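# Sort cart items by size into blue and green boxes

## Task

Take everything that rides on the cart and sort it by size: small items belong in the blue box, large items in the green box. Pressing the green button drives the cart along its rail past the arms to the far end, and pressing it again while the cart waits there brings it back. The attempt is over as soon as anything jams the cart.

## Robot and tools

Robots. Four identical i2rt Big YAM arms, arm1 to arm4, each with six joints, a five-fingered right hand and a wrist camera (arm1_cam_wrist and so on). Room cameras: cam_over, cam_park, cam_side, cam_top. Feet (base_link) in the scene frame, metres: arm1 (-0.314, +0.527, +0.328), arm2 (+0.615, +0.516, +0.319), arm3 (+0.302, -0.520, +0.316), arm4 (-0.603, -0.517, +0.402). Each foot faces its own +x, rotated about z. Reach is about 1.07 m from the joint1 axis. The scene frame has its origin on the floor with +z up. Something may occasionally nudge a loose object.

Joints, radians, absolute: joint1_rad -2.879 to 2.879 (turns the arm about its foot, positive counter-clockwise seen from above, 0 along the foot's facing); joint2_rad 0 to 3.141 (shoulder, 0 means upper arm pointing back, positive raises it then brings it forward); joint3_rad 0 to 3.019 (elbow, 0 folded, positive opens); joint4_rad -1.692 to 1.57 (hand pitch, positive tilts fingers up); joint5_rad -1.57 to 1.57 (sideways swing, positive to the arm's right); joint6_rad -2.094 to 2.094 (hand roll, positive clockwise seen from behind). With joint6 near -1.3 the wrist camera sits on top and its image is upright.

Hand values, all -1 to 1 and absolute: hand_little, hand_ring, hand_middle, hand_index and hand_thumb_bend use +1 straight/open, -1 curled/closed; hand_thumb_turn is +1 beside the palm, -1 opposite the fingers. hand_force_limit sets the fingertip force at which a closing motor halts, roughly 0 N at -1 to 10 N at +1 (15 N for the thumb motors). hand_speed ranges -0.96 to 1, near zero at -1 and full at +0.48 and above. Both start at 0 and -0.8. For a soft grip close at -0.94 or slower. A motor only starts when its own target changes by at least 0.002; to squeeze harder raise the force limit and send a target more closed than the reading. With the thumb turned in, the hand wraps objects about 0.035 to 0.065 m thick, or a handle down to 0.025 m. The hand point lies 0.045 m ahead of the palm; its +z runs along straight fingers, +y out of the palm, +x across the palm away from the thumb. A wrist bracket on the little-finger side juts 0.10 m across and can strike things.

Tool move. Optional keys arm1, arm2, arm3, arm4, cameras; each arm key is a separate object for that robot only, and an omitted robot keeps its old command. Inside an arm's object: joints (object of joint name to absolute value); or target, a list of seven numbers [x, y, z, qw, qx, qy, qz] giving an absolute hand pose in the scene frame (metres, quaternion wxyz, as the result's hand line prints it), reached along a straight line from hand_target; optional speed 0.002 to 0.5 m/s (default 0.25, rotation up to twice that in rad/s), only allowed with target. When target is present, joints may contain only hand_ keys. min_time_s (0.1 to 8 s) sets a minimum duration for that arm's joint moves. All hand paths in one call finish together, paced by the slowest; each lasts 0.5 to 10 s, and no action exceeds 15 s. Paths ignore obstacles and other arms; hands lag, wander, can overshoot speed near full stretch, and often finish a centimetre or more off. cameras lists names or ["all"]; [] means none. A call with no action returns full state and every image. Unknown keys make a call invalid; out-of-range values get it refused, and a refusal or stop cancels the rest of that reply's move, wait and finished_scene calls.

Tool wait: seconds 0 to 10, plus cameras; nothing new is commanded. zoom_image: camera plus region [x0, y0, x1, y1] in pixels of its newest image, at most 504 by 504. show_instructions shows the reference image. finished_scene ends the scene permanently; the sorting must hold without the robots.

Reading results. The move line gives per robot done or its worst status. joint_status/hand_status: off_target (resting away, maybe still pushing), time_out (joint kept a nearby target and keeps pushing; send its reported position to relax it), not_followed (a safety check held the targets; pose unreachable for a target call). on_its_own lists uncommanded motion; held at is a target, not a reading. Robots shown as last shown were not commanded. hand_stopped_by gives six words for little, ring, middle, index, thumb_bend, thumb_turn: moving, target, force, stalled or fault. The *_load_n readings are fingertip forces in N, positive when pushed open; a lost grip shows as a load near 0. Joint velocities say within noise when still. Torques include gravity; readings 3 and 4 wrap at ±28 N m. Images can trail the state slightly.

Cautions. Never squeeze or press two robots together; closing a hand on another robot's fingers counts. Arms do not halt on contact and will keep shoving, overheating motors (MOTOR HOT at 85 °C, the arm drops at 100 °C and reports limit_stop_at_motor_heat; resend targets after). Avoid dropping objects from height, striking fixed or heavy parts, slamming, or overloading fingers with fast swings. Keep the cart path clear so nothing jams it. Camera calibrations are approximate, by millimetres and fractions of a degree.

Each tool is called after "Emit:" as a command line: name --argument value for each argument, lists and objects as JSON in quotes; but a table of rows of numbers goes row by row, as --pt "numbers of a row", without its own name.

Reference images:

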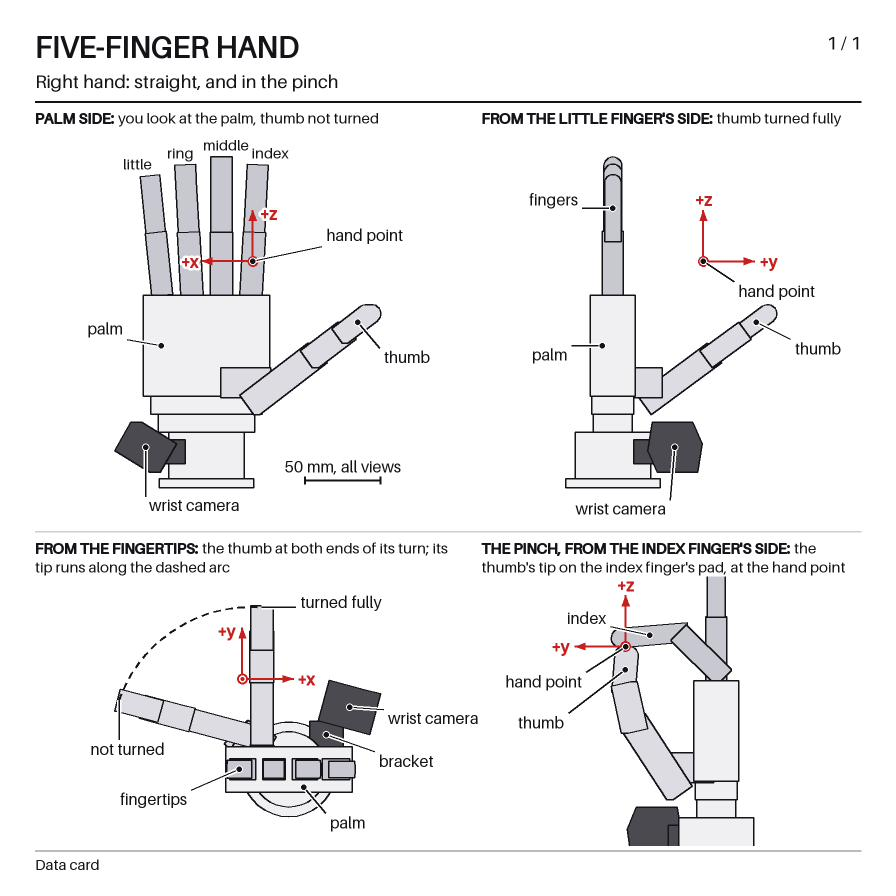

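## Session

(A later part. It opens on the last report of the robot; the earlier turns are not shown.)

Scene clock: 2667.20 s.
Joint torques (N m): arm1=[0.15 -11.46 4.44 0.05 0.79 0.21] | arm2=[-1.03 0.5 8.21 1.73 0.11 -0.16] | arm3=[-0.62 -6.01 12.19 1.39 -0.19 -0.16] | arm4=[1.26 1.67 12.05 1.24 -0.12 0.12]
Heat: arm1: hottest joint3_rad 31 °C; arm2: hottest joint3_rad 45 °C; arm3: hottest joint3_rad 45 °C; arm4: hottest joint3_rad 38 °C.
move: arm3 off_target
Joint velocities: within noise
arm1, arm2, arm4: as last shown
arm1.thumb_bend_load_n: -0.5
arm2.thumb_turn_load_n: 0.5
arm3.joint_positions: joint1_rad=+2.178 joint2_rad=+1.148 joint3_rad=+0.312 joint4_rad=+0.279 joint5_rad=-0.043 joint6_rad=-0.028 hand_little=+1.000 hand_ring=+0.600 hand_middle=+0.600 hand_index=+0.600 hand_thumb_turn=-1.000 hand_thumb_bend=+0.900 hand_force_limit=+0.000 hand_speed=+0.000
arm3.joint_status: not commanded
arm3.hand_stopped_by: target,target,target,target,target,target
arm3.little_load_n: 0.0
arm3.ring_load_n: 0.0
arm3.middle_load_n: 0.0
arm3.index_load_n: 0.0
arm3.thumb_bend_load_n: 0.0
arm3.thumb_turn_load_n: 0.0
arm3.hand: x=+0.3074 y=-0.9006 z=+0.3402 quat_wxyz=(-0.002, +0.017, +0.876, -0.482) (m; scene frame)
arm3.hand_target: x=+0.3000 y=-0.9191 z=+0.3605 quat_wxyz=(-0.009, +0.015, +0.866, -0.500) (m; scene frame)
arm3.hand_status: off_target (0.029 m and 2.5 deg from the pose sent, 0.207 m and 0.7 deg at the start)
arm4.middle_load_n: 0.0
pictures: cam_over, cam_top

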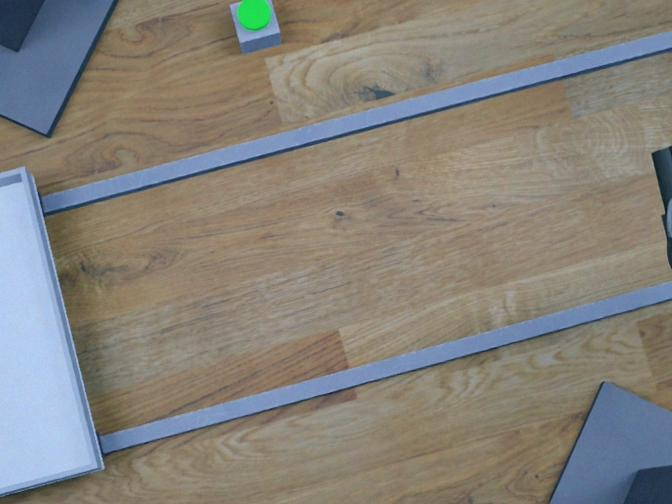

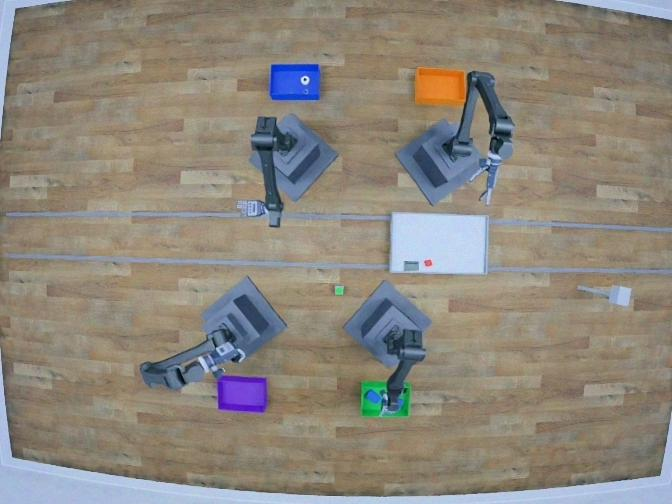

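Emit:
move --arm3 '{"joints": {"joint1_rad": -0.5, "joint2_rad": 1.76, "joint3_rad": 1.03, "joint4_rad": -0.4, "joint5_rad": -0.9, "joint6_rad": -1.0, "hand_ring": 1, "hand_little": 1, "hand_index": 0.85, "hand_middle": 0.85, "hand_thumb_bend": 1}, "min_time_s": 3}' --arm1 '{"target": [-0.12, 0.13, 0.34, 0.08405, -0.13193, 0.83302, -0.53069], "speed": 0.35}'

Emit:
move --arm3 '{"target": [0.08, -0.145, 0.17, 0.31551, -0.63281, -0.63281, 0.31551], "speed": 0.3}' --cameras '["arm3_cam_wrist", "arm1_cam_wrist", "cam_over"]'

Scene clock: 2691.70 s.
Joint torques (N m): arm1=[0.09 -6.48 7.9 2.55 -0.11 0.04] | arm2=[-1.49 1.32 8.27 1.7 0.1 -0.15] | arm3=[-0.73 -12.22 11.92 0.25 -0.93 -0.13] | arm4=[1.61 1.96 12.05 1.14 -0.13 0.11]
Heat: arm1: hottest joint3_rad 31 °C; arm2: hottest joint3_rad 44 °C; arm3: hottest joint3_rad 47 °C; arm4: hottest joint3_rad 38 °C.
move: arm1 off_target; arm3 done
Joint velocities: within noise
arm1.joint_positions: joint1_rad=-0.435 joint2_rad=+1.398 joint3_rad=+0.322 joint4_rad=+0.609 joint5_rad=+0.115 joint6_rad=+0.049 hand_little=+1.000 hand_ring=+1.000 hand_middle=+0.550 hand_index=+0.550 hand_thumb_turn=-1.000 hand_thumb_bend=+0.600 hand_force_limit=-0.200 hand_speed=+0.000
arm1.joint_status: not commanded
arm1.hand_stopped_by: target,target,target,target,target,target
arm1.little_load_n: 0.0
arm1.ring_load_n: 0.0
arm1.middle_load_n: 0.0
arm1.index_load_n: 0.0
arm1.thumb_bend_load_n: 0.0
arm1.thumb_turn_load_n: 0.0
arm1.hand: x=-0.1308 y=+0.1480 z=+0.3290 quat_wxyz=(-0.079, +0.127, -0.844, +0.515) (m; scene frame)
arm1.hand_target: x=-0.1204 y=+0.1310 z=+0.3408 quat_wxyz=(-0.084, +0.132, -0.833, +0.531) (m; scene frame)
arm1.hand_status: off_target (0.024 m and 2.3 deg from the pose sent, 0.364 m and 108.2 deg at the start)
arm2, arm4: as last shown
arm2.thumb_turn_load_n: 0.0
arm3.joint_positions: joint1_rad=-0.501 joint2_rad=+1.734 joint3_rad=+0.988 joint4_rad=-0.392 joint5_rad=-0.897 joint6_rad=-0.986 hand_little=+1.000 hand_ring=+1.000 hand_middle=+0.850 hand_index=+0.850 hand_thumb_turn=-1.000 hand_thumb_bend=+1.000 hand_force_limit=+0.000 hand_speed=+0.000
arm3.joint_status: all done
arm3.hand_stopped_by: target,target,target,target,target,target
arm3.little_load_n: 0.0
arm3.ring_load_n: -0.5
arm3.middle_load_n: 0.0
arm3.index_load_n: 0.0
arm3.thumb_bend_load_n: 0.0
arm3.thumb_turn_load_n: 0.0
arm3.hand: x=+0.0057 y=-0.1320 z=+0.3238 quat_wxyz=(-0.309, +0.624, +0.632, -0.340) (m; scene frame)
arm3.hand_target: x=-0.0004 y=-0.1177 z=+0.3252 quat_wxyz=(-0.315, +0.617, +0.637, -0.338) (m; scene frame)
arm3.hand_status: not commanded
pictures: none

Scene clock: 2693.17 s.
Joint torques (N m): arm1=[0.09 -6.48 7.95 2.67 -0.08 -0.01] | arm2=[-1.2 1.14 8.39 1.65 0.12 -0.17] | arm3=[-1.2 -13.8 5.48 0.95 -0.91 -0.14] | arm4=[1.32 1.73 12.14 1.2 -0.13 0.11]
Heat: arm1: hottest joint3_rad 31 °C; arm2: hottest joint3_rad 44 °C; arm3: hottest joint3_rad 47 °C; arm4: hottest joint3_rad 38 °C.
move: arm3 done
Joint velocities: within noise
arm1, arm2, arm4: as last shown
arm2.thumb_turn_load_n: 0.5
arm3.joint_positions: joint1_rad=-0.623 joint2_rad=+2.006 joint3_rad=+0.841 joint4_rad=-0.085 joint5_rad=-0.897 joint6_rad=-1.149 hand_little=+1.000 hand_ring=+1.000 hand_middle=+0.850 hand_index=+0.850 hand_thumb_turn=-1.000 hand_thumb_bend=+1.000 hand_force_limit=+0.000 hand_speed=+0.000
arm3.joint_status: not commanded
arm3.hand_stopped_by: target,target,target,target,target,target
arm3.little_load_n: 0.0
arm3.ring_load_n: 0.0
arm3.middle_load_n: 0.0
arm3.index_load_n: 0.0
arm3.thumb_bend_load_n: 0.0
arm3.thumb_turn_load_n: 0.0
arm3.hand: x=+0.0766 y=-0.1488 z=+0.1772 quat_wxyz=(-0.313, +0.634, +0.632, -0.317) (m; scene frame)
arm3.hand_target: x=+0.0800 y=-0.1451 z=+0.1702 quat_wxyz=(-0.316, +0.633, +0.633, -0.315) (m; scene frame)
arm3.hand_status: done (0.009 m and 0.4 deg from the pose sent, 0.171 m and 3.0 deg at the start)
pictures: arm1_cam_wrist, arm3_cam_wrist, cam_over
camera_calibration:
arm1_cam_wrist: T_world_to_cam=[[-0.347659, 0.348971, -0.87026, 0.194584], [0.625295, 0.777911, 0.0621415, -0.0564149], [0.69867, -0.522565, -0.488657, 0.451784], [0, 0, 0, 1]] pos_world=[-0.212723, 0.212068, 0.393612]
arm3_cam_wrist: T_world_to_cam=[[0.585429, 0.230999, -0.777118, 0.127924], [0.519992, -0.842399, 0.141322, -0.190231], [-0.621998, -0.486829, -0.613283, 0.200877], [0, 0, 0, 1]] pos_world=[0.148973, -0.0920083, 0.24949]

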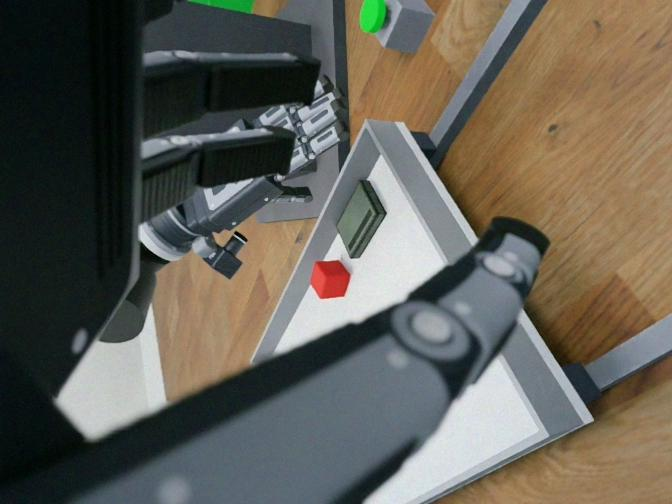

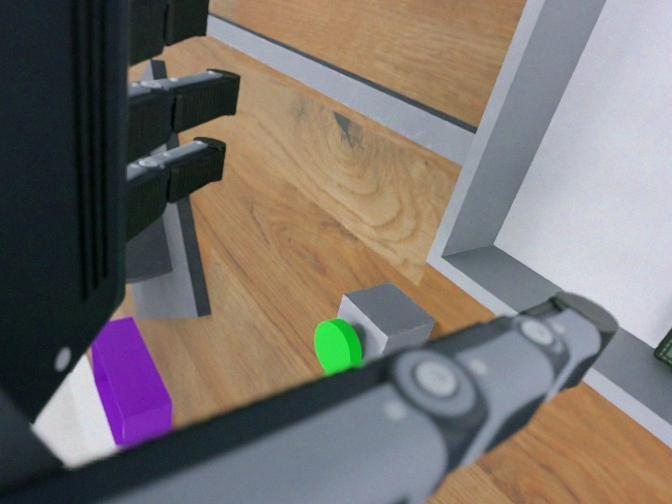

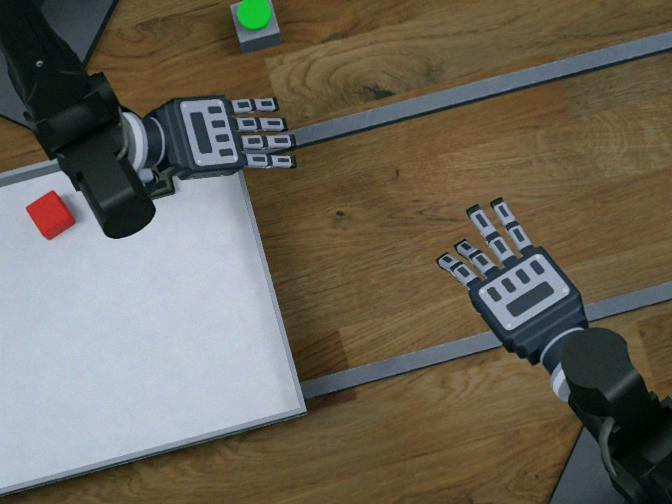

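Emit:
move --arm3 '{"target": [0.081, -0.145, 0.067, 0.31551, -0.63281, -0.63281, 0.31551], "speed": 0.06}'

Emit:
move --arm3 '{"target": [0.034, -0.145, 0.065, 0.31551, -0.63281, -0.63281, 0.31551], "speed": 0.0094, "joints": {"hand_speed": -0.82, "hand_force_limit": 0, "hand_index": 0, "hand_middle": 0, "hand_thumb_bend": 0.2}}' --cameras '["arm3_cam_wrist"]'

Scene clock: 2703.73 s.
Joint torques (N m): arm1=[-0.03 -5.89 7.87 2.32 -0.08 0.02] | arm2=[-1.61 0.97 8.09 1.54 0.13 -0.17] | arm3=[-1.03 -10.75 5.5 1.46 0.74 -0.39] | arm4=[1.38 1.96 12.08 1.21 -0.15 0.14]
Heat: arm1: hottest joint3_rad 32 °C; arm2: hottest joint3_rad 44 °C; arm3: hottest joint3_rad 46 °C; arm4: hottest joint3_rad 38 °C.
move: arm3 off_target
Joint velocities: within noise
arm1, arm2, arm4: as last shown
arm2.thumb_turn_load_n: 0.0
arm3.joint_positions: joint1_rad=-0.623 joint2_rad=+2.251 joint3_rad=+0.892 joint4_rad=+0.128 joint5_rad=-0.933 joint6_rad=-1.125 hand_little=+1.000 hand_ring=+1.000 hand_middle=+0.850 hand_index=+0.850 hand_thumb_turn=-1.000 hand_thumb_bend=+0.999 hand_force_limit=+0.000 hand_speed=+0.000
arm3.joint_status: not commanded
arm3.hand_stopped_by: target,target,target,target,target,target
arm3.little_load_n: 0.0
arm3.ring_load_n: 0.0
arm3.middle_load_n: 0.0
arm3.index_load_n: 0.0
arm3.thumb_bend_load_n: -6.5
arm3.thumb_turn_load_n: 5.0
arm3.hand: x=+0.0715 y=-0.1493 z=+0.0968 quat_wxyz=(-0.321, +0.630, +0.624, -0.332) (m; scene frame)
arm3.hand_target: x=+0.0815 y=-0.1466 z=+0.0691 quat_wxyz=(-0.315, +0.633, +0.633, -0.316) (m; scene frame)
arm3.hand_status: off_target (0.032 m and 2.3 deg from the pose sent, 0.110 m and 0.4 deg at the start)
pictures: none

Scene clock: 2709.30 s.
Joint torques (N m): arm1=[0.56 -5.89 7.87 2.56 -0.12 0.02] | arm2=[-1.61 1.08 8.14 1.61 0.11 -0.17] | arm3=[-0.32 -10.05 6.11 1.8 0.62 -0.35] | arm4=[1.26 1.9 12.1 1.11 -0.12 0.12]
Heat: arm1: hottest joint3_rad 33 °C; arm2: hottest joint3_rad 44 °C; arm3: hottest joint3_rad 46 °C; arm4: hottest joint3_rad 38 °C.
move: arm3 off_target
Joint velocities: within noise
arm1, arm2, arm4: as last shown
arm1.middle_load_n: -0.5
arm2.ring_load_n: -0.5
arm3.joint_positions: joint1_rad=-0.532 joint2_rad=+2.264 joint3_rad=+0.909 joint4_rad=+0.241 joint5_rad=-0.890 joint6_rad=-0.978 hand_little=+1.000 hand_ring=+1.000 hand_middle=+0.404 hand_index=+0.000 hand_thumb_turn=-1.000 hand_thumb_bend=+0.773 hand_force_limit=+0.000 hand_speed=-0.820
arm3.joint_status: hand_middle off_target (ended at +0.404, target +0.000); hand_thumb_bend off_target (ended at +0.773, target +0.200); the others done
arm3.hand_stopped_by: target,target,force,target,force,target
arm3.little_load_n: 0.0
arm3.ring_load_n: 0.0
arm3.middle_load_n: 6.5
arm3.index_load_n: 0.0
arm3.thumb_bend_load_n: 3.5
arm3.thumb_turn_load_n: 6.0
arm3.hand: x=+0.0314 y=-0.1472 z=+0.0955 quat_wxyz=(-0.322, +0.633, +0.622, -0.329) (m; scene frame)
arm3.hand_target: x=+0.0351 y=-0.1467 z=+0.0669 quat_wxyz=(-0.315, +0.633, +0.633, -0.316) (m; scene frame)
arm3.hand_status: off_target (0.031 m and 2.1 deg from the pose sent, 0.049 m and 2.3 deg at the start)
pictures: arm3_cam_wrist
camera_calibration:
arm3_cam_wrist: T_world_to_cam=[[0.561735, 0.217826, -0.798126, 0.0913034], [0.515272, -0.846874, 0.131527, -0.153459], [-0.647262, -0.485136, -0.587958, 0.122117], [0, 0, 0, 1]] pos_world=[0.106826, -0.0906057, 0.164855]

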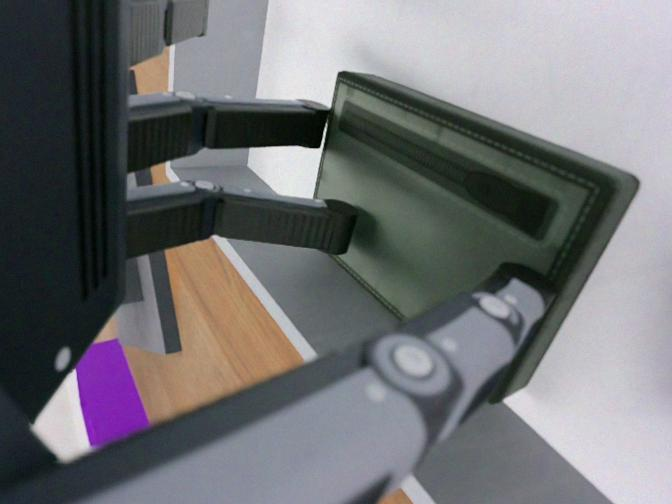

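Emit:
move --arm3 '{"target": [-0.035, -0.142, 0.125, 0.31551, -0.63281, -0.63281, 0.31551], "speed": 0.15, "joints": {"hand_speed": 0.3, "hand_index": 0.85, "hand_middle": 0.85, "hand_thumb_bend": 1}}' --cameras '["arm3_cam_wrist"]'

Scene clock: 2721.93 s.
Joint torques (N m): arm1=[-0.15 -5.95 8.01 2.33 -0.12 -0.01] | arm2=[-1.79 1.14 8.32 1.7 0.12 -0.15] | arm3=[0.32 -18.96 6.09 0.62 -0.44 0.11] | arm4=[1.55 1.79 12.14 1.21 -0.14 0.12]
Heat: arm1: hottest joint3_rad 34 °C; arm2: hottest joint3_rad 44 °C; arm3: hottest joint3_rad 44 °C; arm4: hottest joint3_rad 38 °C.
move: arm3 off_target
Joint velocities: within noise
arm1, arm2, arm4: as last shown
arm1.middle_load_n: 0.0
arm2.ring_load_n: 0.0
arm3.joint_positions: joint1_rad=-0.394 joint2_rad=+2.210 joint3_rad=+0.938 joint4_rad=+0.245 joint5_rad=-0.799 joint6_rad=-0.845 hand_little=+1.000 hand_ring=+1.000 hand_middle=+0.850 hand_index=+0.850 hand_thumb_turn=-1.000 hand_thumb_bend=+1.000 hand_force_limit=+0.000 hand_speed=+0.300
arm3.joint_status: all done
arm3.hand_stopped_by: target,target,target,target,target,target
arm3.little_load_n: 0.0
arm3.ring_load_n: 0.0
arm3.middle_load_n: 0.0
arm3.index_load_n: 0.0
arm3.thumb_bend_load_n: 0.0
arm3.thumb_turn_load_n: 0.0
arm3.hand: x=-0.0271 y=-0.1526 z=+0.1165 quat_wxyz=(-0.309, +0.634, +0.634, -0.318) (m; scene frame)
arm3.hand_target: x=-0.0349 y=-0.1422 z=+0.1252 quat_wxyz=(-0.316, +0.633, +0.633, -0.316) (m; scene frame)
arm3.hand_status: off_target (0.016 m and 0.8 deg from the pose sent, 0.073 m and 2.1 deg at the start)
arm4.ring_load_n: 0.5
arm4.middle_load_n: 0.5
pictures: arm3_cam_wrist
camera_calibration:
arm3_cam_wrist: T_world_to_cam=[[0.588773, 0.231724, -0.774371, 0.142288], [0.524149, -0.83875, 0.147534, -0.130966], [-0.615316, -0.49275, -0.615291, 0.0968509], [0, 0, 0, 1]] pos_world=[0.044464, -0.0950958, 0.189097]

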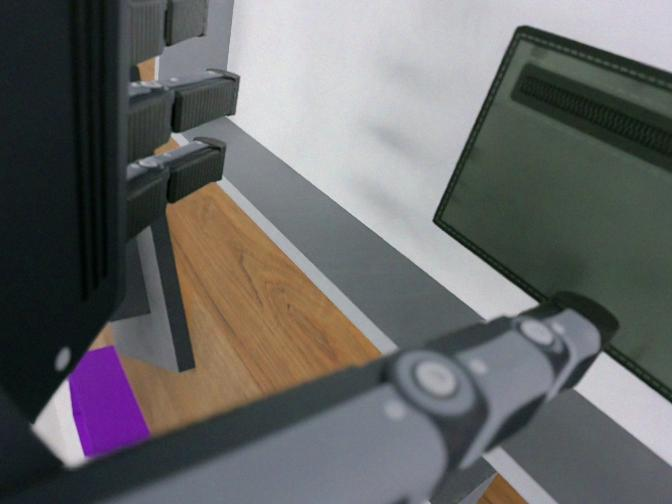

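Emit:
move --arm3 '{"target": [-0.2, -0.125, 0.17, 0.31551, -0.63281, -0.63281, 0.31551], "speed": 0.25}' --cameras '["arm3_cam_wrist", "cam_over"]'

Scene clock: 2734.07 s.
Joint torques (N m): arm1=[0.21 -6.71 7.98 2.45 -0.08 -0.02] | arm2=[-1.32 1.32 8.2 1.7 0.11 -0.16] | arm3=[-0.03 -19.78 9.92 1.24 -0.28 0.06] | arm4=[1.26 2.02 12.05 1.25 -0.14 0.11]
Heat: arm1: hottest joint3_rad 34 °C; arm2: hottest joint3_rad 44 °C; arm3: hottest joint3_rad 44 °C; arm4: hottest joint3_rad 38 °C.
move: arm3 off_target
Joint velocities: within noise
arm1: as last shown
arm2.joint_positions: joint1_rad=+0.894 joint2_rad=+0.641 joint3_rad=+1.340 joint4_rad=-1.210 joint5_rad=-0.103 joint6_rad=-1.117 hand_little=+1.000 hand_ring=+1.000 hand_middle=+0.550 hand_index=+0.550 hand_thumb_turn=-1.000 hand_thumb_bend=+0.600 hand_force_limit=-0.200 hand_speed=+0.000
arm2.joint_status: not commanded
arm2.hand_stopped_by: target,target,target,target,target,target
arm2.little_load_n: 0.0
arm2.ring_load_n: 0.0
arm2.middle_load_n: 0.0
arm2.index_load_n: 0.0
arm2.thumb_bend_load_n: 0.0
arm2.thumb_turn_load_n: 0.0
arm2.hand: x=+0.5862 y=+0.2482 z=+0.7927 quat_wxyz=(+0.231, +0.470, -0.726, +0.445) (m; scene frame)
arm2.hand_target: x=+0.5828 y=+0.2485 z=+0.7884 quat_wxyz=(+0.234, +0.473, -0.729, +0.437) (m; scene frame)
arm2.hand_status: not commanded
arm3.joint_positions: joint1_rad=-0.154 joint2_rad=+2.208 joint3_rad=+1.223 joint4_rad=+0.142 joint5_rad=-0.651 joint6_rad=-0.590 hand_little=+1.000 hand_ring=+1.000 hand_middle=+0.850 hand_index=+0.850 hand_thumb_turn=-1.000 hand_thumb_bend=+1.000 hand_force_limit=+0.000 hand_speed=+0.300
arm3.joint_status: not commanded
arm3.hand_stopped_by: target,target,target,target,target,target
arm3.little_load_n: 0.0
arm3.ring_load_n: 0.0
arm3.middle_load_n: 0.0
arm3.index_load_n: 0.0
arm3.thumb_bend_load_n: 0.0
arm3.thumb_turn_load_n: 0.0
arm3.hand: x=-0.1899 y=-0.1309 z=+0.1701 quat_wxyz=(-0.315, +0.631, +0.636, -0.314) (m; scene frame)
arm3.hand_target: x=-0.1997 y=-0.1254 z=+0.1701 quat_wxyz=(-0.316, +0.633, +0.633, -0.315) (m; scene frame)
arm3.hand_status: off_target (0.012 m and 0.4 deg from the pose sent, 0.183 m and 0.8 deg at the start)
arm4.joint_positions: joint1_rad=-0.310 joint2_rad=+0.600 joint3_rad=+1.370 joint4_rad=-1.257 joint5_rad=-0.097 joint6_rad=-1.259 hand_little=-1.000 hand_ring=-1.000 hand_middle=-1.000 hand_index=-1.000 hand_thumb_turn=+1.000 hand_thumb_bend=+1.000 hand_force_limit=-0.100 hand_speed=+0.300
arm4.joint_status: not commanded
arm4.hand_stopped_by: target,target,target,target,target,target
arm4.little_load_n: 0.0
arm4.ring_load_n: 0.0
arm4.middle_load_n: 0.0
arm4.index_load_n: 0.0
arm4.thumb_bend_load_n: -0.5
arm4.thumb_turn_load_n: 0.0
arm4.hand: x=-0.3681 y=-0.4562 z=+0.8975 quat_wxyz=(-0.213, +0.855, +0.053, +0.470) (m; scene frame)
arm4.hand_target: x=-0.3749 y=-0.4553 z=+0.9164 quat_wxyz=(-0.223, +0.846, +0.055, +0.481) (m; scene frame)
arm4.hand_status: not commanded
pictures: arm3_cam_wrist, cam_over
camera_calibration:
arm3_cam_wrist: T_world_to_cam=[[0.58589, 0.241907, -0.773443, 0.275078], [0.523762, -0.84132, 0.133617, -0.0334625], [-0.618391, -0.483385, -0.619623, 0.0417372], [0, 0, 0, 1]] pos_world=[-0.117829, -0.0745208, 0.24309]

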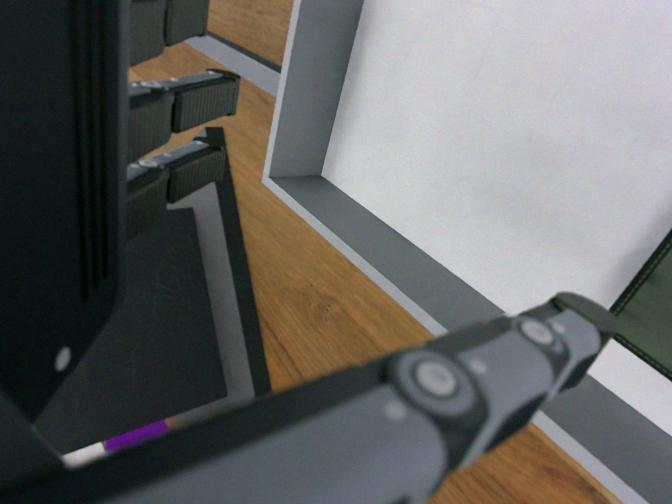

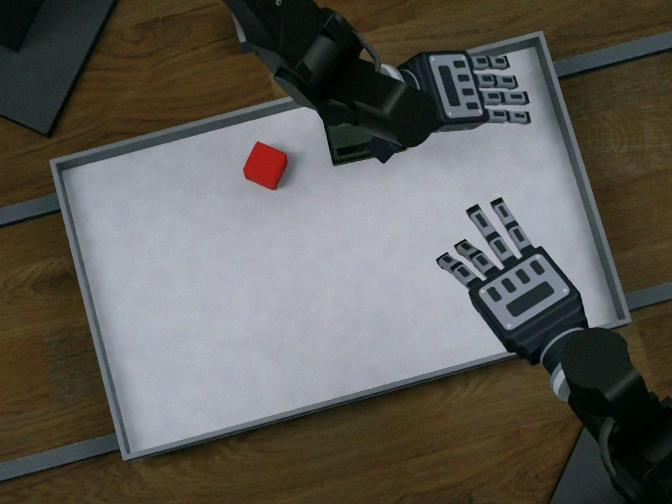

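Emit:
move --arm3 '{"target": [-0.4, -0.125, 0.15, 0.31551, -0.63281, -0.63281, 0.31551], "speed": 0.3}' --cameras '["arm3_cam_wrist"]'

Scene clock: 2756.07 s.
Joint torques (N m): arm1=[-0.03 -6.3 7.82 2.28 -0.09 -0.02] | arm2=[-1.79 0.91 8.17 1.73 0.1 -0.19] | arm3=[-0.44 -23.12 12.93 1.22 -0.27 0.09] | arm4=[1.08 1.96 12.05 1.16 -0.13 0.12]
Heat: arm1: hottest joint3_rad 35 °C; arm2: hottest joint3_rad 43 °C; arm3: hottest joint3_rad 47 °C; arm4: hottest joint3_rad 39 °C.
move: arm3 off_target
Joint velocities: within noise
arm1, arm2, arm4: as last shown
arm3.joint_positions: joint1_rad=+0.060 joint2_rad=+2.486 joint3_rad=+1.796 joint4_rad=-0.046 joint5_rad=-0.501 joint6_rad=-0.414 hand_little=+1.000 hand_ring=+1.000 hand_middle=+0.850 hand_index=+0.850 hand_thumb_turn=-1.000 hand_thumb_bend=+1.000 hand_force_limit=+0.000 hand_speed=+0.300
arm3.joint_status: not commanded
arm3.hand_stopped_by: target,target,target,target,target,target
arm3.little_load_n: 0.0
arm3.ring_load_n: 0.0
arm3.middle_load_n: 0.0
arm3.index_load_n: 0.0
arm3.thumb_bend_load_n: 0.0
arm3.thumb_turn_load_n: 0.0
arm3.hand: x=-0.3937 y=-0.1305 z=+0.1617 quat_wxyz=(-0.319, +0.627, +0.637, -0.314) (m; scene frame)
arm3.hand_target: x=-0.3993 y=-0.1253 z=+0.1504 quat_wxyz=(-0.316, +0.633, +0.633, -0.315) (m; scene frame)
arm3.hand_status: off_target (0.014 m and 0.9 deg from the pose sent, 0.211 m and 0.4 deg at the start)
arm4.thumb_bend_load_n: 0.0
pictures: arm3_cam_wrist
camera_calibration:
arm3_cam_wrist: T_world_to_cam=[[0.579544, 0.251627, -0.775121, 0.386885], [0.528802, -0.839823, 0.122745, 0.078736], [-0.620078, -0.481021, -0.619775, -0.0896087], [0, 0, 0, 1]] pos_world=[-0.321417, -0.0743303, 0.234681]

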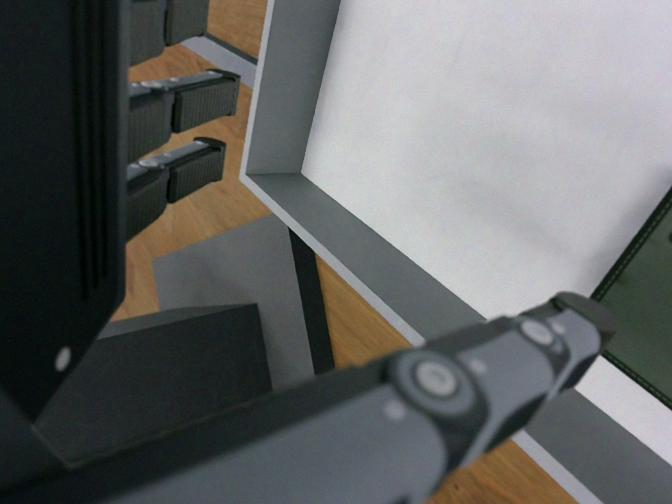

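Emit:
move --arm3 '{"target": [-0.427, -0.126, 0.067, 0.31551, -0.63281, -0.63281, 0.31551], "speed": 0.07}'

Emit:
move --arm3 '{"target": [-0.474, -0.126, 0.065, 0.31551, -0.63281, -0.63281, 0.31551], "speed": 0.0094, "joints": {"hand_speed": -0.82, "hand_force_limit": 0, "hand_index": 0, "hand_middle": 0, "hand_thumb_bend": 0.2}}' --cameras '["arm3_cam_wrist"]'

Scene clock: 2766.43 s.
Joint torques (N m): arm1=[0.56 -6.77 7.91 2.48 -0.03 -0.01] | arm2=[-1.44 0.97 8.17 1.7 0.13 -0.16] | arm3=[0.44 -22.89 11.77 1.81 -0.11 0.06] | arm4=[1.44 1.79 12.04 1.18 -0.15 0.12]
Heat: arm1: hottest joint3_rad 35 °C; arm2: hottest joint3_rad 43 °C; arm3: hottest joint3_rad 49 °C; arm4: hottest joint3_rad 39 °C.
move: arm3 off_target
Joint velocities: within noise
arm1, arm2, arm4: as last shown
arm3.joint_positions: joint1_rad=+0.068 joint2_rad=+2.669 joint3_rad=+1.988 joint4_rad=-0.026 joint5_rad=-0.486 joint6_rad=-0.391 hand_little=+1.000 hand_ring=+1.000 hand_middle=+0.850 hand_index=+0.850 hand_thumb_turn=-1.000 hand_thumb_bend=+1.000 hand_force_limit=+0.000 hand_speed=+0.300
arm3.joint_status: not commanded
arm3.hand_stopped_by: target,target,target,target,target,target
arm3.little_load_n: 0.0
arm3.ring_load_n: 0.0
arm3.middle_load_n: 0.0
arm3.index_load_n: 0.0
arm3.thumb_bend_load_n: -1.5
arm3.thumb_turn_load_n: -0.5
arm3.hand: x=-0.4238 y=-0.1138 z=+0.1024 quat_wxyz=(-0.329, +0.629, +0.630, -0.315) (m; scene frame)
arm3.hand_target: x=-0.4243 y=-0.1271 z=+0.0685 quat_wxyz=(-0.316, +0.633, +0.633, -0.315) (m; scene frame)
arm3.hand_status: off_target (0.038 m and 1.6 deg from the pose sent, 0.100 m and 0.9 deg at the start)
pictures: none

Scene clock: 2772.27 s.
Joint torques (N m): arm1=[-0.15 -6.18 8.02 2.45 -0.06 -0.02] | arm2=[-1.14 1.14 8.25 1.7 0.1 -0.16] | arm3=[0.26 -24.64 13.35 0.75 -0.07 0] | arm4=[1.32 1.67 12.08 1.21 -0.13 0.12]
Heat: arm1: hottest joint3_rad 36 °C; arm2: hottest joint3_rad 43 °C; arm3: hottest joint3_rad 50 °C; arm4: hottest joint3_rad 39 °C.
move: arm3 off_target
Joint velocities: within noise
arm1.joint_positions: joint1_rad=-0.435 joint2_rad=+1.398 joint3_rad=+0.322 joint4_rad=+0.609 joint5_rad=+0.115 joint6_rad=+0.049 hand_little=+1.000 hand_ring=+1.000 hand_middle=+0.550 hand_index=+0.550 hand_thumb_turn=-1.000 hand_thumb_bend=+0.600 hand_force_limit=-0.200 hand_speed=+0.000
arm1.joint_status: not commanded
arm1.hand_stopped_by: target,target,target,target,target,target
arm1.little_load_n: 0.0
arm1.ring_load_n: 0.0
arm1.middle_load_n: 0.0
arm1.index_load_n: 0.0
arm1.thumb_bend_load_n: 0.0
arm1.thumb_turn_load_n: 0.0
arm1.hand: x=-0.1308 y=+0.1480 z=+0.3290 quat_wxyz=(-0.079, +0.127, -0.844, +0.515) (m; scene frame)
arm1.hand_target: x=-0.1204 y=+0.1310 z=+0.3408 quat_wxyz=(-0.084, +0.132, -0.833, +0.531) (m; scene frame)
arm1.hand_status: not commanded
arm2, arm4: as last shown
arm2.thumb_turn_load_n: 0.5
arm3.joint_positions: joint1_rad=+0.105 joint2_rad=+2.787 joint3_rad=+2.230 joint4_rad=-0.127 joint5_rad=-0.461 joint6_rad=-0.367 hand_little=+1.000 hand_ring=+1.000 hand_middle=+0.036 hand_index=+0.000 hand_thumb_turn=-1.000 hand_thumb_bend=+0.200 hand_force_limit=+0.000 hand_speed=-0.820
arm3.joint_status: hand_middle off_target (ended at +0.036, target +0.000); the others done
arm3.hand_stopped_by: target,target,force,target,target,target
arm3.little_load_n: 0.0
arm3.ring_load_n: 0.0
arm3.middle_load_n: 0.5
arm3.index_load_n: 0.5
arm3.thumb_bend_load_n: 0.0
arm3.thumb_turn_load_n: 0.0
arm3.hand: x=-0.4735 y=-0.1148 z=+0.0982 quat_wxyz=(-0.333, +0.625, +0.631, -0.317) (m; scene frame)
arm3.hand_target: x=-0.4717 y=-0.1270 z=+0.0664 quat_wxyz=(-0.316, +0.633, +0.633, -0.315) (m; scene frame)
arm3.hand_status: off_target (0.035 m and 2.2 deg from the pose sent, 0.064 m and 1.6 deg at the start)
pictures: arm3_cam_wrist
camera_calibration:
arm3_cam_wrist: T_world_to_cam=[[0.561323, 0.253918, -0.787682, 0.373003], [0.521667, -0.847436, 0.0985725, 0.139985], [-0.64248, -0.466238, -0.608146, -0.180978], [0, 0, 0, 1]] pos_world=[-0.398675, -0.060463, 0.169948]

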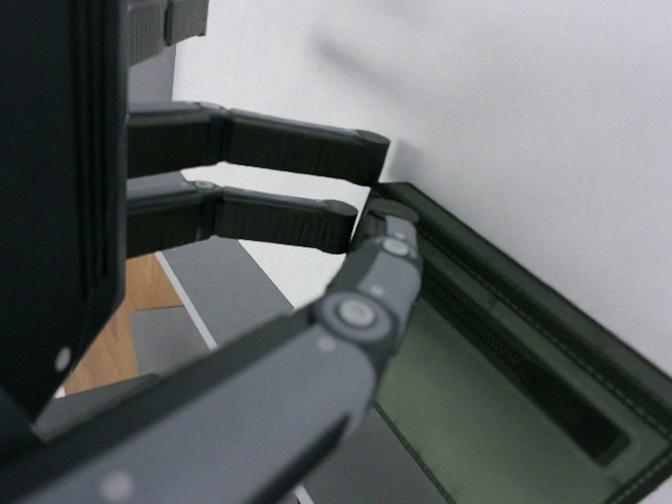

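Emit:
move --arm3 '{"target": [-0.52, -0.135, 0.14, 0.31551, -0.63281, -0.63281, 0.31551], "speed": 0.2, "joints": {"hand_speed": 0.5, "hand_index": 0.9, "hand_middle": 0.9, "hand_thumb_bend": 1}}' --cameras '["arm3_cam_wrist"]'

Scene clock: 2782.10 s.
Joint torques (N m): arm1=[0.5 -6.18 8.02 2.47 -0.09 0.02] | arm2=[-1.55 0.91 8.18 1.73 0.11 -0.18] | arm3=[0.38 -26.4 15.34 0.95 -0.18 0.1] | arm4=[1.44 1.79 12.04 1.2 -0.14 0.1]
Heat: arm1: hottest joint3_rad 36 °C; arm2: hottest joint3_rad 43 °C; arm3: hottest joint3_rad 49 °C; arm4: hottest joint3_rad 39 °C.
move: arm3 off_target
Joint velocities: within noise
arm1, arm2, arm4: as last shown
arm2.thumb_turn_load_n: 0.0
arm3.joint_positions: joint1_rad=+0.152 joint2_rad=+2.788 joint3_rad=+2.404 joint4_rad=-0.323 joint5_rad=-0.430 joint6_rad=-0.342 hand_little=+1.000 hand_ring=+1.000 hand_middle=+0.900 hand_index=+0.900 hand_thumb_turn=-1.000 hand_thumb_bend=+1.000 hand_force_limit=+0.000 hand_speed=+0.500
arm3.joint_status: all done
arm3.hand_stopped_by: target,target,target,target,target,target
arm3.little_load_n: 0.0
arm3.ring_load_n: 0.0
arm3.middle_load_n: 0.0
arm3.index_load_n: 0.0
arm3.thumb_bend_load_n: 0.0
arm3.thumb_turn_load_n: 0.0
arm3.hand: x=-0.5133 y=-0.1344 z=+0.1513 quat_wxyz=(-0.317, +0.630, +0.636, -0.314) (m; scene frame)
arm3.hand_target: x=-0.5190 y=-0.1356 z=+0.1402 quat_wxyz=(-0.317, +0.633, +0.632, -0.316) (m; scene frame)
arm3.hand_status: off_target (0.013 m and 0.6 deg from the pose sent, 0.066 m and 2.2 deg at the start)
pictures: arm3_cam_wrist
camera_calibration:
arm3_cam_wrist: T_world_to_cam=[[0.582966, 0.245824, -0.774416, 0.450149], [0.524051, -0.842139, 0.127174, 0.136534], [-0.620903, -0.479972, -0.619763, -0.172411], [0, 0, 0, 1]] pos_world=[-0.441023, -0.0784299, 0.224385]

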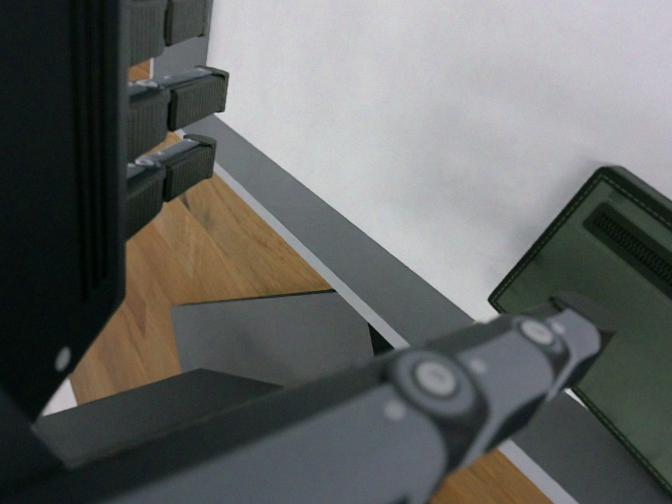

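Emit:
move --arm3 '{"target": [0.0, -0.25, 0.36, 0.31551, -0.63281, -0.63281, 0.31551], "speed": 0.4}' --arm4 '{"joints": {"joint1_rad": 1.41, "joint2_rad": 1.75, "joint3_rad": 0.865, "joint4_rad": 0.15, "joint5_rad": -1.057, "joint6_rad": -1.013, "hand_speed": 0.3, "hand_little": 1, "hand_ring": 1, "hand_middle": 0.85, "hand_index": 0.85, "hand_thumb_turn": -1, "hand_thumb_bend": 1}, "min_time_s": 4}' --cameras '["cam_top", "arm1_cam_wrist"]'

Emit:
zoom_image --camera "cam_top" --region '[190, 200, 300, 280]'

Emit:
move --arm1 '{"joints": {"joint1_rad": -1.15, "joint2_rad": 2.0, "joint3_rad": 1.5, "joint4_rad": -0.35, "joint5_rad": 1.05, "joint6_rad": 0.95}, "min_time_s": 2.5}' --cameras '["arm1_cam_wrist", "arm4_cam_wrist"]'

Scene clock: 2824.43 s.
Joint torques (N m): arm1=[0.5 -6.3 7.83 2.41 -0.07 -0.03] | arm2=[-1.55 0.73 8.13 1.74 0.12 -0.14] | arm3=[-0.79 -9.82 8.9 0.76 -0.76 -0.14] | arm4=[0.67 -14.86 6.65 1.72 -0.57 0.13]
Heat: arm1: hottest joint3_rad 36 °C; arm2: hottest joint3_rad 43 °C; arm3: hottest joint3_rad 53 °C; arm4: hottest joint3_rad 38 °C.
move: arm3 done; arm4 done
Joint velocities: within noise
arm1, arm2: as last shown
arm2.ring_load_n: -0.5
arm3.joint_positions: joint1_rad=-0.330 joint2_rad=+1.390 joint3_rad=+0.680 joint4_rad=-0.258 joint5_rad=-0.765 joint6_rad=-0.762 hand_little=+1.000 hand_ring=+1.000 hand_middle=+0.900 hand_index=+0.900 hand_thumb_turn=-1.000 hand_thumb_bend=+1.000 hand_force_limit=+0.000 hand_speed=+0.500
arm3.joint_status: not commanded
arm3.hand_stopped_by: target,target,target,target,target,target
arm3.little_load_n: 0.0
arm3.ring_load_n: 0.0
arm3.middle_load_n: 0.0
arm3.index_load_n: 0.0
arm3.thumb_bend_load_n: 0.0
arm3.thumb_turn_load_n: 0.0
arm3.hand: x=-0.0033 y=-0.2544 z=+0.3564 quat_wxyz=(-0.310, +0.635, +0.632, -0.318) (m; scene frame)
arm3.hand_target: x=-0.0001 y=-0.2499 z=+0.3600 quat_wxyz=(-0.316, +0.633, +0.633, -0.315) (m; scene frame)
arm3.hand_status: done (0.007 m and 0.7 deg from the pose sent, 0.566 m and 0.6 deg at the start; pose on its path clipped on 10 of 125 steps)
arm4.joint_positions: joint1_rad=+1.410 joint2_rad=+1.741 joint3_rad=+0.868 joint4_rad=+0.133 joint5_rad=-1.054 joint6_rad=-1.021 hand_little=+1.000 hand_ring=+1.000 hand_middle=+0.850 hand_index=+0.850 hand_thumb_turn=-1.000 hand_thumb_bend=+1.000 hand_force_limit=-0.100 hand_speed=+0.300
arm4.joint_status: all done
arm4.hand_stopped_by: target,target,target,target,target,target
arm4.little_load_n: 0.0
arm4.ring_load_n: 0.0
arm4.middle_load_n: 0.0
arm4.index_load_n: 0.0
arm4.thumb_bend_load_n: 0.0
arm4.thumb_turn_load_n: 0.0
arm4.hand: x=-0.9884 y=-0.1548 z=+0.4237 quat_wxyz=(-0.451, +0.423, +0.698, -0.361) (m; scene frame)
arm4.hand_target: x=-0.9892 y=-0.1554 z=+0.4206 quat_wxyz=(-0.452, +0.424, +0.696, -0.363) (m; scene frame)
arm4.hand_status: not commanded
pictures: arm1_cam_wrist, cam_top
camera_calibration:
arm1_cam_wrist: T_world_to_cam=[[-0.347659, 0.348971, -0.87026, 0.194584], [0.625295, 0.777911, 0.0621415, -0.0564149], [0.69867, -0.522565, -0.488657, 0.451784], [0, 0, 0, 1]] pos_world=[-0.212723, 0.212068, 0.393612]

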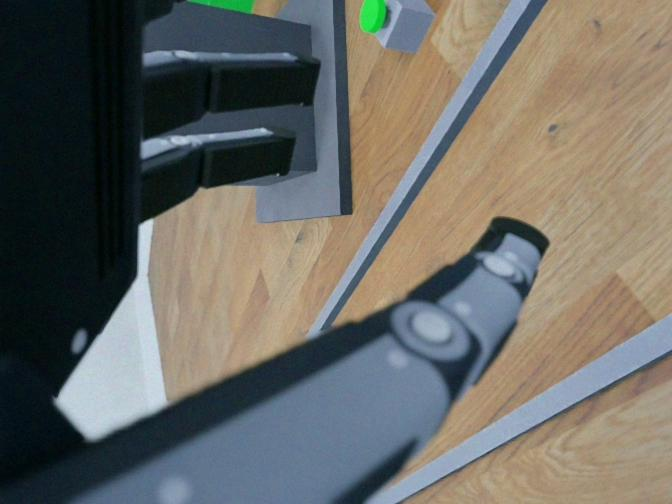

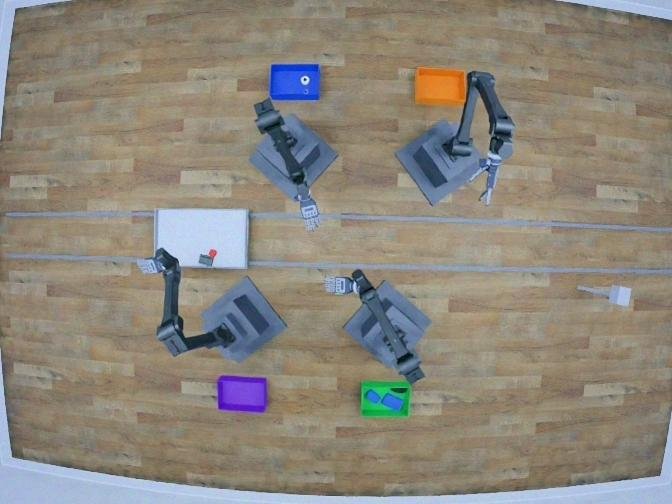

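Scaled by 4.582.

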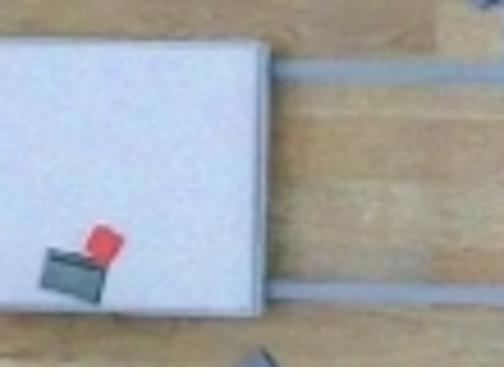

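Scene clock: 2827.67 s.
Joint torques (N m): arm1=[0.26 -16.15 11.49 0.7 0.65 0.19] | arm2=[-1.61 1.26 8.21 1.62 0.11 -0.16] | arm3=[-1.49 -9.88 9.02 0.87 -0.77 -0.16] | arm4=[0.67 -14.86 6.71 1.77 -0.55 0.13]
Heat: arm1: hottest joint3_rad 36 °C; arm2: hottest joint3_rad 43 °C; arm3: hottest joint3_rad 53 °C; arm4: hottest joint3_rad 38 °C.
move: arm1 done
Joint velocities: within noise
arm1.joint_positions: joint1_rad=-1.157 joint2_rad=+1.971 joint3_rad=+1.447 joint4_rad=-0.340 joint5_rad=+1.047 joint6_rad=+0.940 hand_little=+1.000 hand_ring=+1.000 hand_middle=+0.550 hand_index=+0.550 hand_thumb_turn=-1.000 hand_thumb_bend=+0.600 hand_force_limit=-0.200 hand_speed=+0.000
arm1.joint_status: all done
arm1.hand_stopped_by: target,target,target,target,target,target
arm1.little_load_n: 0.0
arm1.ring_load_n: 0.0
arm1.middle_load_n: 0.0
arm1.index_load_n: 0.0
arm1.thumb_bend_load_n: 0.0
arm1.thumb_turn_load_n: 0.0
arm1.hand: x=-0.6494 y=-0.1077 z=+0.3980 quat_wxyz=(+0.352, -0.611, -0.566, +0.427) (m; scene frame)
arm1.hand_target: x=-0.6503 y=-0.1257 z=+0.4018 quat_wxyz=(+0.347, -0.613, -0.561, +0.435) (m; scene frame)
arm1.hand_status: not commanded
arm2, arm3, arm4: as last shown
arm2.ring_load_n: 0.0
pictures: arm1_cam_wrist, arm4_cam_wrist
camera_calibration:
arm1_cam_wrist: T_world_to_cam=[[0.369972, 0.12113, -0.921112, 0.625285], [0.564921, -0.81644, 0.119539, 0.228668], [-0.737553, -0.564582, -0.370489, -0.270067], [0, 0, 0, 1]] pos_world=[-0.559706, -0.0415222, 0.448566]
arm4_cam_wrist: T_world_to_cam=[[0.238934, 0.589191, -0.771858, 0.652212], [0.701829, -0.654122, -0.282063, 0.713263], [-0.671078, -0.474318, -0.569803, -0.386988], [0, 0, 0, 1]] pos_world=[-0.916124, -0.101272, 0.484092]

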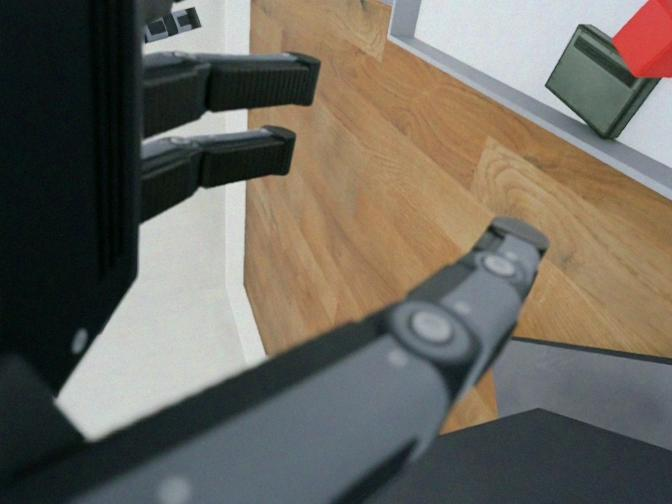

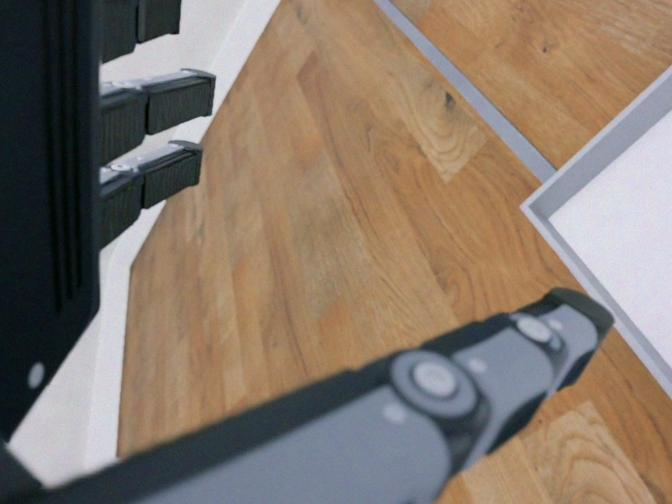

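Emit:
move --arm4 '{"target": [-1.2, -0.14, 0.17, 0.35635, -0.71472, -0.53858, 0.26853], "speed": 0.35}' --cameras '["arm4_cam_wrist"]'

Scene clock: 2854.63 s.
Joint torques (N m): arm1=[0.38 -16.32 11.47 0.65 0.63 0.25] | arm2=[-1.08 0.79 8.28 1.61 0.11 -0.17] | arm3=[-0.97 -9.58 8.91 0.62 -0.75 -0.14] | arm4=[0.44 -22.65 8.95 1.06 -0.1 0.15]
Heat: arm1: hottest joint3_rad 37 °C; arm2: hottest joint3_rad 43 °C; arm3: hottest joint3_rad 51 °C; arm4: hottest joint3_rad 35 °C.
move: arm4 off_target
Joint velocities: within noise
arm1, arm2, arm3: as last shown
arm1.hand: x=-0.6494 y=-0.1076 z=+0.3980 quat_wxyz=(+0.353, -0.611, -0.566, +0.427) (m; scene frame)
arm1.hand_target: x=-0.6502 y=-0.1256 z=+0.4017 quat_wxyz=(+0.347, -0.613, -0.561, +0.435) (m; scene frame)
arm3.middle_load_n: -0.5
arm3.thumb_turn_load_n: -0.5
arm4.joint_positions: joint1_rad=+1.787 joint2_rad=+2.455 joint3_rad=+1.371 joint4_rad=+0.386 joint5_rad=-0.309 joint6_rad=-0.251 hand_little=+1.000 hand_ring=+1.000 hand_middle=+0.850 hand_index=+0.850 hand_thumb_turn=-1.000 hand_thumb_bend=+1.000 hand_force_limit=-0.100 hand_speed=+0.300
arm4.joint_status: not commanded
arm4.hand_stopped_by: target,target,target,target,target,target
arm4.little_load_n: 0.0
arm4.ring_load_n: 0.0
arm4.middle_load_n: 0.0
arm4.index_load_n: 0.0
arm4.thumb_bend_load_n: -0.5
arm4.thumb_turn_load_n: 0.0
arm4.hand: x=-1.1899 y=-0.1487 z=+0.1690 quat_wxyz=(-0.352, +0.714, +0.543, -0.267) (m; scene frame)
arm4.hand_target: x=-1.1997 y=-0.1402 z=+0.1704 quat_wxyz=(-0.357, +0.715, +0.539, -0.269) (m; scene frame)
arm4.hand_status: off_target (0.013 m and 0.8 deg from the pose sent, 0.331 m and 41.2 deg at the start)
pictures: arm4_cam_wrist
camera_calibration:
arm4_cam_wrist: T_world_to_cam=[[0.664391, 0.0592441, -0.745033, 0.923106], [0.249673, -0.957179, 0.146535, 0.131366], [-0.704449, -0.283372, -0.650733, -0.662094], [0, 0, 0, 1]] pos_world=[-1.11251, -0.116567, 0.237649]

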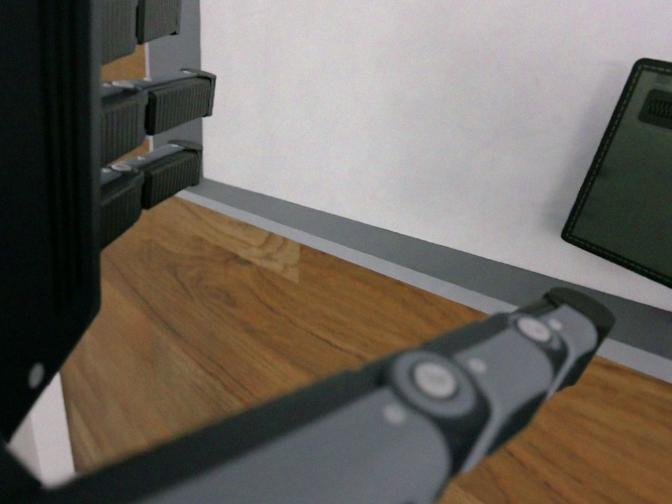

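Emit:
move --arm4 '{"target": [-1.25, -0.136, 0.14, 0.34676, -0.69549, -0.5632, 0.2808], "speed": 0.3}'

Scene clock: 2865.50 s.
Joint torques (N m): arm1=[-0.09 -16.09 11.41 0.75 0.64 0.23] | arm2=[-1.44 0.97 8.09 1.72 0.11 -0.13] | arm3=[-1.79 -10.46 8.73 0.68 -0.72 -0.16] | arm4=[0.79 -24 9.95 0.95 -0.28 -0.02]
Heat: arm1: hottest joint3_rad 38 °C; arm2: hottest joint3_rad 43 °C; arm3: hottest joint3_rad 51 °C; arm4: hottest joint3_rad 35 °C.
move: arm4 off_target
Joint velocities: within noise
arm1, arm3: as last shown
arm1.middle_load_n: -0.5
arm2.joint_positions: joint1_rad=+0.894 joint2_rad=+0.641 joint3_rad=+1.340 joint4_rad=-1.210 joint5_rad=-0.103 joint6_rad=-1.117 hand_little=+1.000 hand_ring=+1.000 hand_middle=+0.550 hand_index=+0.550 hand_thumb_turn=-1.000 hand_thumb_bend=+0.600 hand_force_limit=-0.200 hand_speed=+0.000
arm2.joint_status: not commanded
arm2.hand_stopped_by: target,target,target,target,target,target
arm2.little_load_n: 0.0
arm2.ring_load_n: 0.0
arm2.middle_load_n: 0.0
arm2.index_load_n: 0.0
arm2.thumb_bend_load_n: 0.0
arm2.thumb_turn_load_n: 0.0
arm2.hand: x=+0.5862 y=+0.2482 z=+0.7927 quat_wxyz=(+0.231, +0.470, -0.726, +0.445) (m; scene frame)
arm2.hand_target: x=+0.5828 y=+0.2485 z=+0.7884 quat_wxyz=(+0.234, +0.473, -0.729, +0.437) (m; scene frame)
arm2.hand_status: not commanded
arm3.ring_load_n: -0.5
arm3.middle_load_n: 0.0
arm3.index_load_n: -0.5
arm3.thumb_turn_load_n: 0.0
arm4.joint_positions: joint1_rad=+1.814 joint2_rad=+2.583 joint3_rad=+1.579 joint4_rad=+0.298 joint5_rad=-0.332 joint6_rad=-0.259 hand_little=+1.000 hand_ring=+1.000 hand_middle=+0.850 hand_index=+0.850 hand_thumb_turn=-1.000 hand_thumb_bend=+1.000 hand_force_limit=-0.100 hand_speed=+0.300
arm4.joint_status: not commanded
arm4.hand_stopped_by: target,target,target,target,target,target
arm4.little_load_n: 0.0
arm4.ring_load_n: 0.0
arm4.middle_load_n: 0.0
arm4.index_load_n: 0.0
arm4.thumb_bend_load_n: 0.0
arm4.thumb_turn_load_n: 0.0
arm4.hand: x=-1.2379 y=-0.1411 z=+0.1397 quat_wxyz=(-0.341, +0.702, +0.559, -0.279) (m; scene frame)
arm4.hand_target: x=-1.2495 y=-0.1362 z=+0.1404 quat_wxyz=(-0.347, +0.695, +0.563, -0.281) (m; scene frame)
arm4.hand_status: off_target (0.013 m and 1.1 deg from the pose sent, 0.068 m and 3.6 deg at the start)
pictures: none

Emit:
move --arm4 '{"target": [-1.275, -0.139, 0.066, 0.34676, -0.69549, -0.5632, 0.2808], "speed": 0.07}'

Emit:
move --arm4 '{"target": [-1.322, -0.139, 0.065, 0.34676, -0.69549, -0.5632, 0.2808], "speed": 0.0094, "joints": {"hand_speed": -0.82, "hand_force_limit": 0, "hand_index": 0, "hand_middle": 0, "hand_thumb_bend": 0.2}}' --cameras '["arm4_cam_wrist"]'

Scene clock: 2873.27 s.
Joint torques (N m): arm1=[0.85 -16.44 11.49 0.81 0.63 0.22] | arm2=[-1.44 1.14 8.17 1.65 0.09 -0.17] | arm3=[-1.26 -9.88 8.98 0.62 -0.82 -0.13] | arm4=[1.26 -23.12 8.95 1.33 -0.04 0.05]
Heat: arm1: hottest joint3_rad 38 °C; arm2: hottest joint3_rad 43 °C; arm3: hottest joint3_rad 50 °C; arm4: hottest joint3_rad 35 °C.
move: arm4 off_target
Joint velocities: within noise
arm1, arm2, arm3: as last shown
arm1.middle_load_n: 0.0
arm2.thumb_turn_load_n: 0.5
arm3.ring_load_n: 0.0
arm4.joint_positions: joint1_rad=+1.835 joint2_rad=+2.753 joint3_rad=+1.780 joint4_rad=+0.300 joint5_rad=-0.319 joint6_rad=-0.250 hand_little=+1.000 hand_ring=+1.000 hand_middle=+0.850 hand_index=+0.850 hand_thumb_turn=-1.000 hand_thumb_bend=+1.000 hand_force_limit=-0.100 hand_speed=+0.300
arm4.joint_status: not commanded
arm4.hand_stopped_by: target,target,target,target,target,target
arm4.little_load_n: 0.0
arm4.ring_load_n: 0.0
arm4.middle_load_n: 0.0
arm4.index_load_n: 0.0
arm4.thumb_bend_load_n: -1.0
arm4.thumb_turn_load_n: -0.5
arm4.hand: x=-1.2746 y=-0.1314 z=+0.0887 quat_wxyz=(-0.354, +0.694, +0.559, -0.283) (m; scene frame)
arm4.hand_target: x=-1.2737 y=-0.1397 z=+0.0669 quat_wxyz=(-0.347, +0.696, +0.563, -0.281) (m; scene frame)
arm4.hand_status: off_target (0.024 m and 1.0 deg from the pose sent, 0.083 m and 1.1 deg at the start)
pictures: none

Scene clock: 2878.93 s.
Joint torques (N m): arm1=[0.32 -16.09 11.54 0.72 0.67 0.2] | arm2=[-1.38 0.73 8.21 1.62 0.11 -0.15] | arm3=[-0.56 -9.52 9.22 0.65 -0.82 -0.11] | arm4=[0.91 -24.29 9.96 0.59 0.03 0.06]
Heat: arm1: hottest joint3_rad 38 °C; arm2: hottest joint3_rad 43 °C; arm3: hottest joint3_rad 50 °C; arm4: hottest joint3_rad 35 °C.
move: arm4 off_target
Joint velocities: within noise
arm1, arm2, arm3: as last shown
arm2.thumb_turn_load_n: 0.0
arm3.ring_load_n: -0.5
arm3.index_load_n: 0.0
arm4.joint_positions: joint1_rad=+1.875 joint2_rad=+2.817 joint3_rad=+1.961 joint4_rad=+0.215 joint5_rad=-0.291 joint6_rad=-0.225 hand_little=+1.000 hand_ring=+1.000 hand_middle=+0.520 hand_index=+0.520 hand_thumb_turn=-1.000 hand_thumb_bend=+0.837 hand_force_limit=+0.000 hand_speed=-0.820
arm4.joint_status: hand_middle off_target (ended at +0.520, target +0.000); hand_index off_target (ended at +0.520, target +0.000); hand_thumb_bend off_target (ended at +0.837, target +0.200); the others done
arm4.hand_stopped_by: target,target,force,force,force,target
arm4.little_load_n: -0.5
arm4.ring_load_n: -0.5
arm4.middle_load_n: 5.0
arm4.index_load_n: 5.5
arm4.thumb_bend_load_n: 9.0
arm4.thumb_turn_load_n: 0.5
arm4.hand: x=-1.3276 y=-0.1298 z=+0.0962 quat_wxyz=(-0.364, +0.688, +0.559, -0.287) (m; scene frame)
arm4.hand_target: x=-1.3201 y=-0.1399 z=+0.0664 quat_wxyz=(-0.347, +0.695, +0.563, -0.281) (m; scene frame)
arm4.hand_status: off_target (0.033 m and 2.3 deg from the pose sent, 0.054 m and 1.0 deg at the start)
pictures: arm4_cam_wrist
camera_calibration:
arm4_cam_wrist: T_world_to_cam=[[0.625367, 0.113744, -0.771996, 0.917082], [0.311229, -0.943582, 0.113091, 0.281288], [-0.715578, -0.310991, -0.625486, -0.82184], [0, 0, 0, 1]] pos_world=[-1.24915, -0.0944794, 0.162124]

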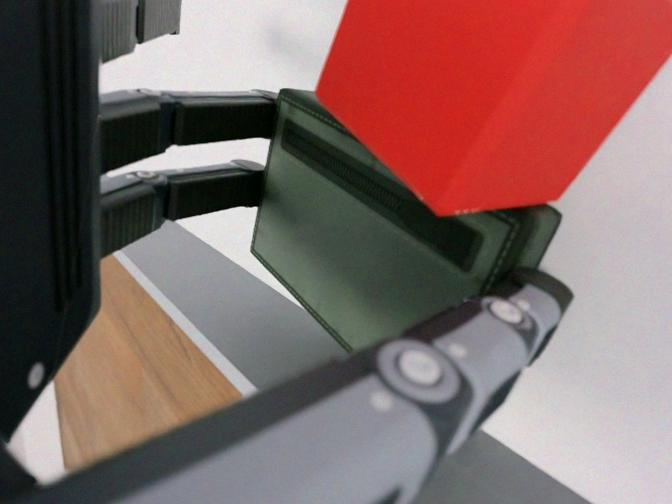

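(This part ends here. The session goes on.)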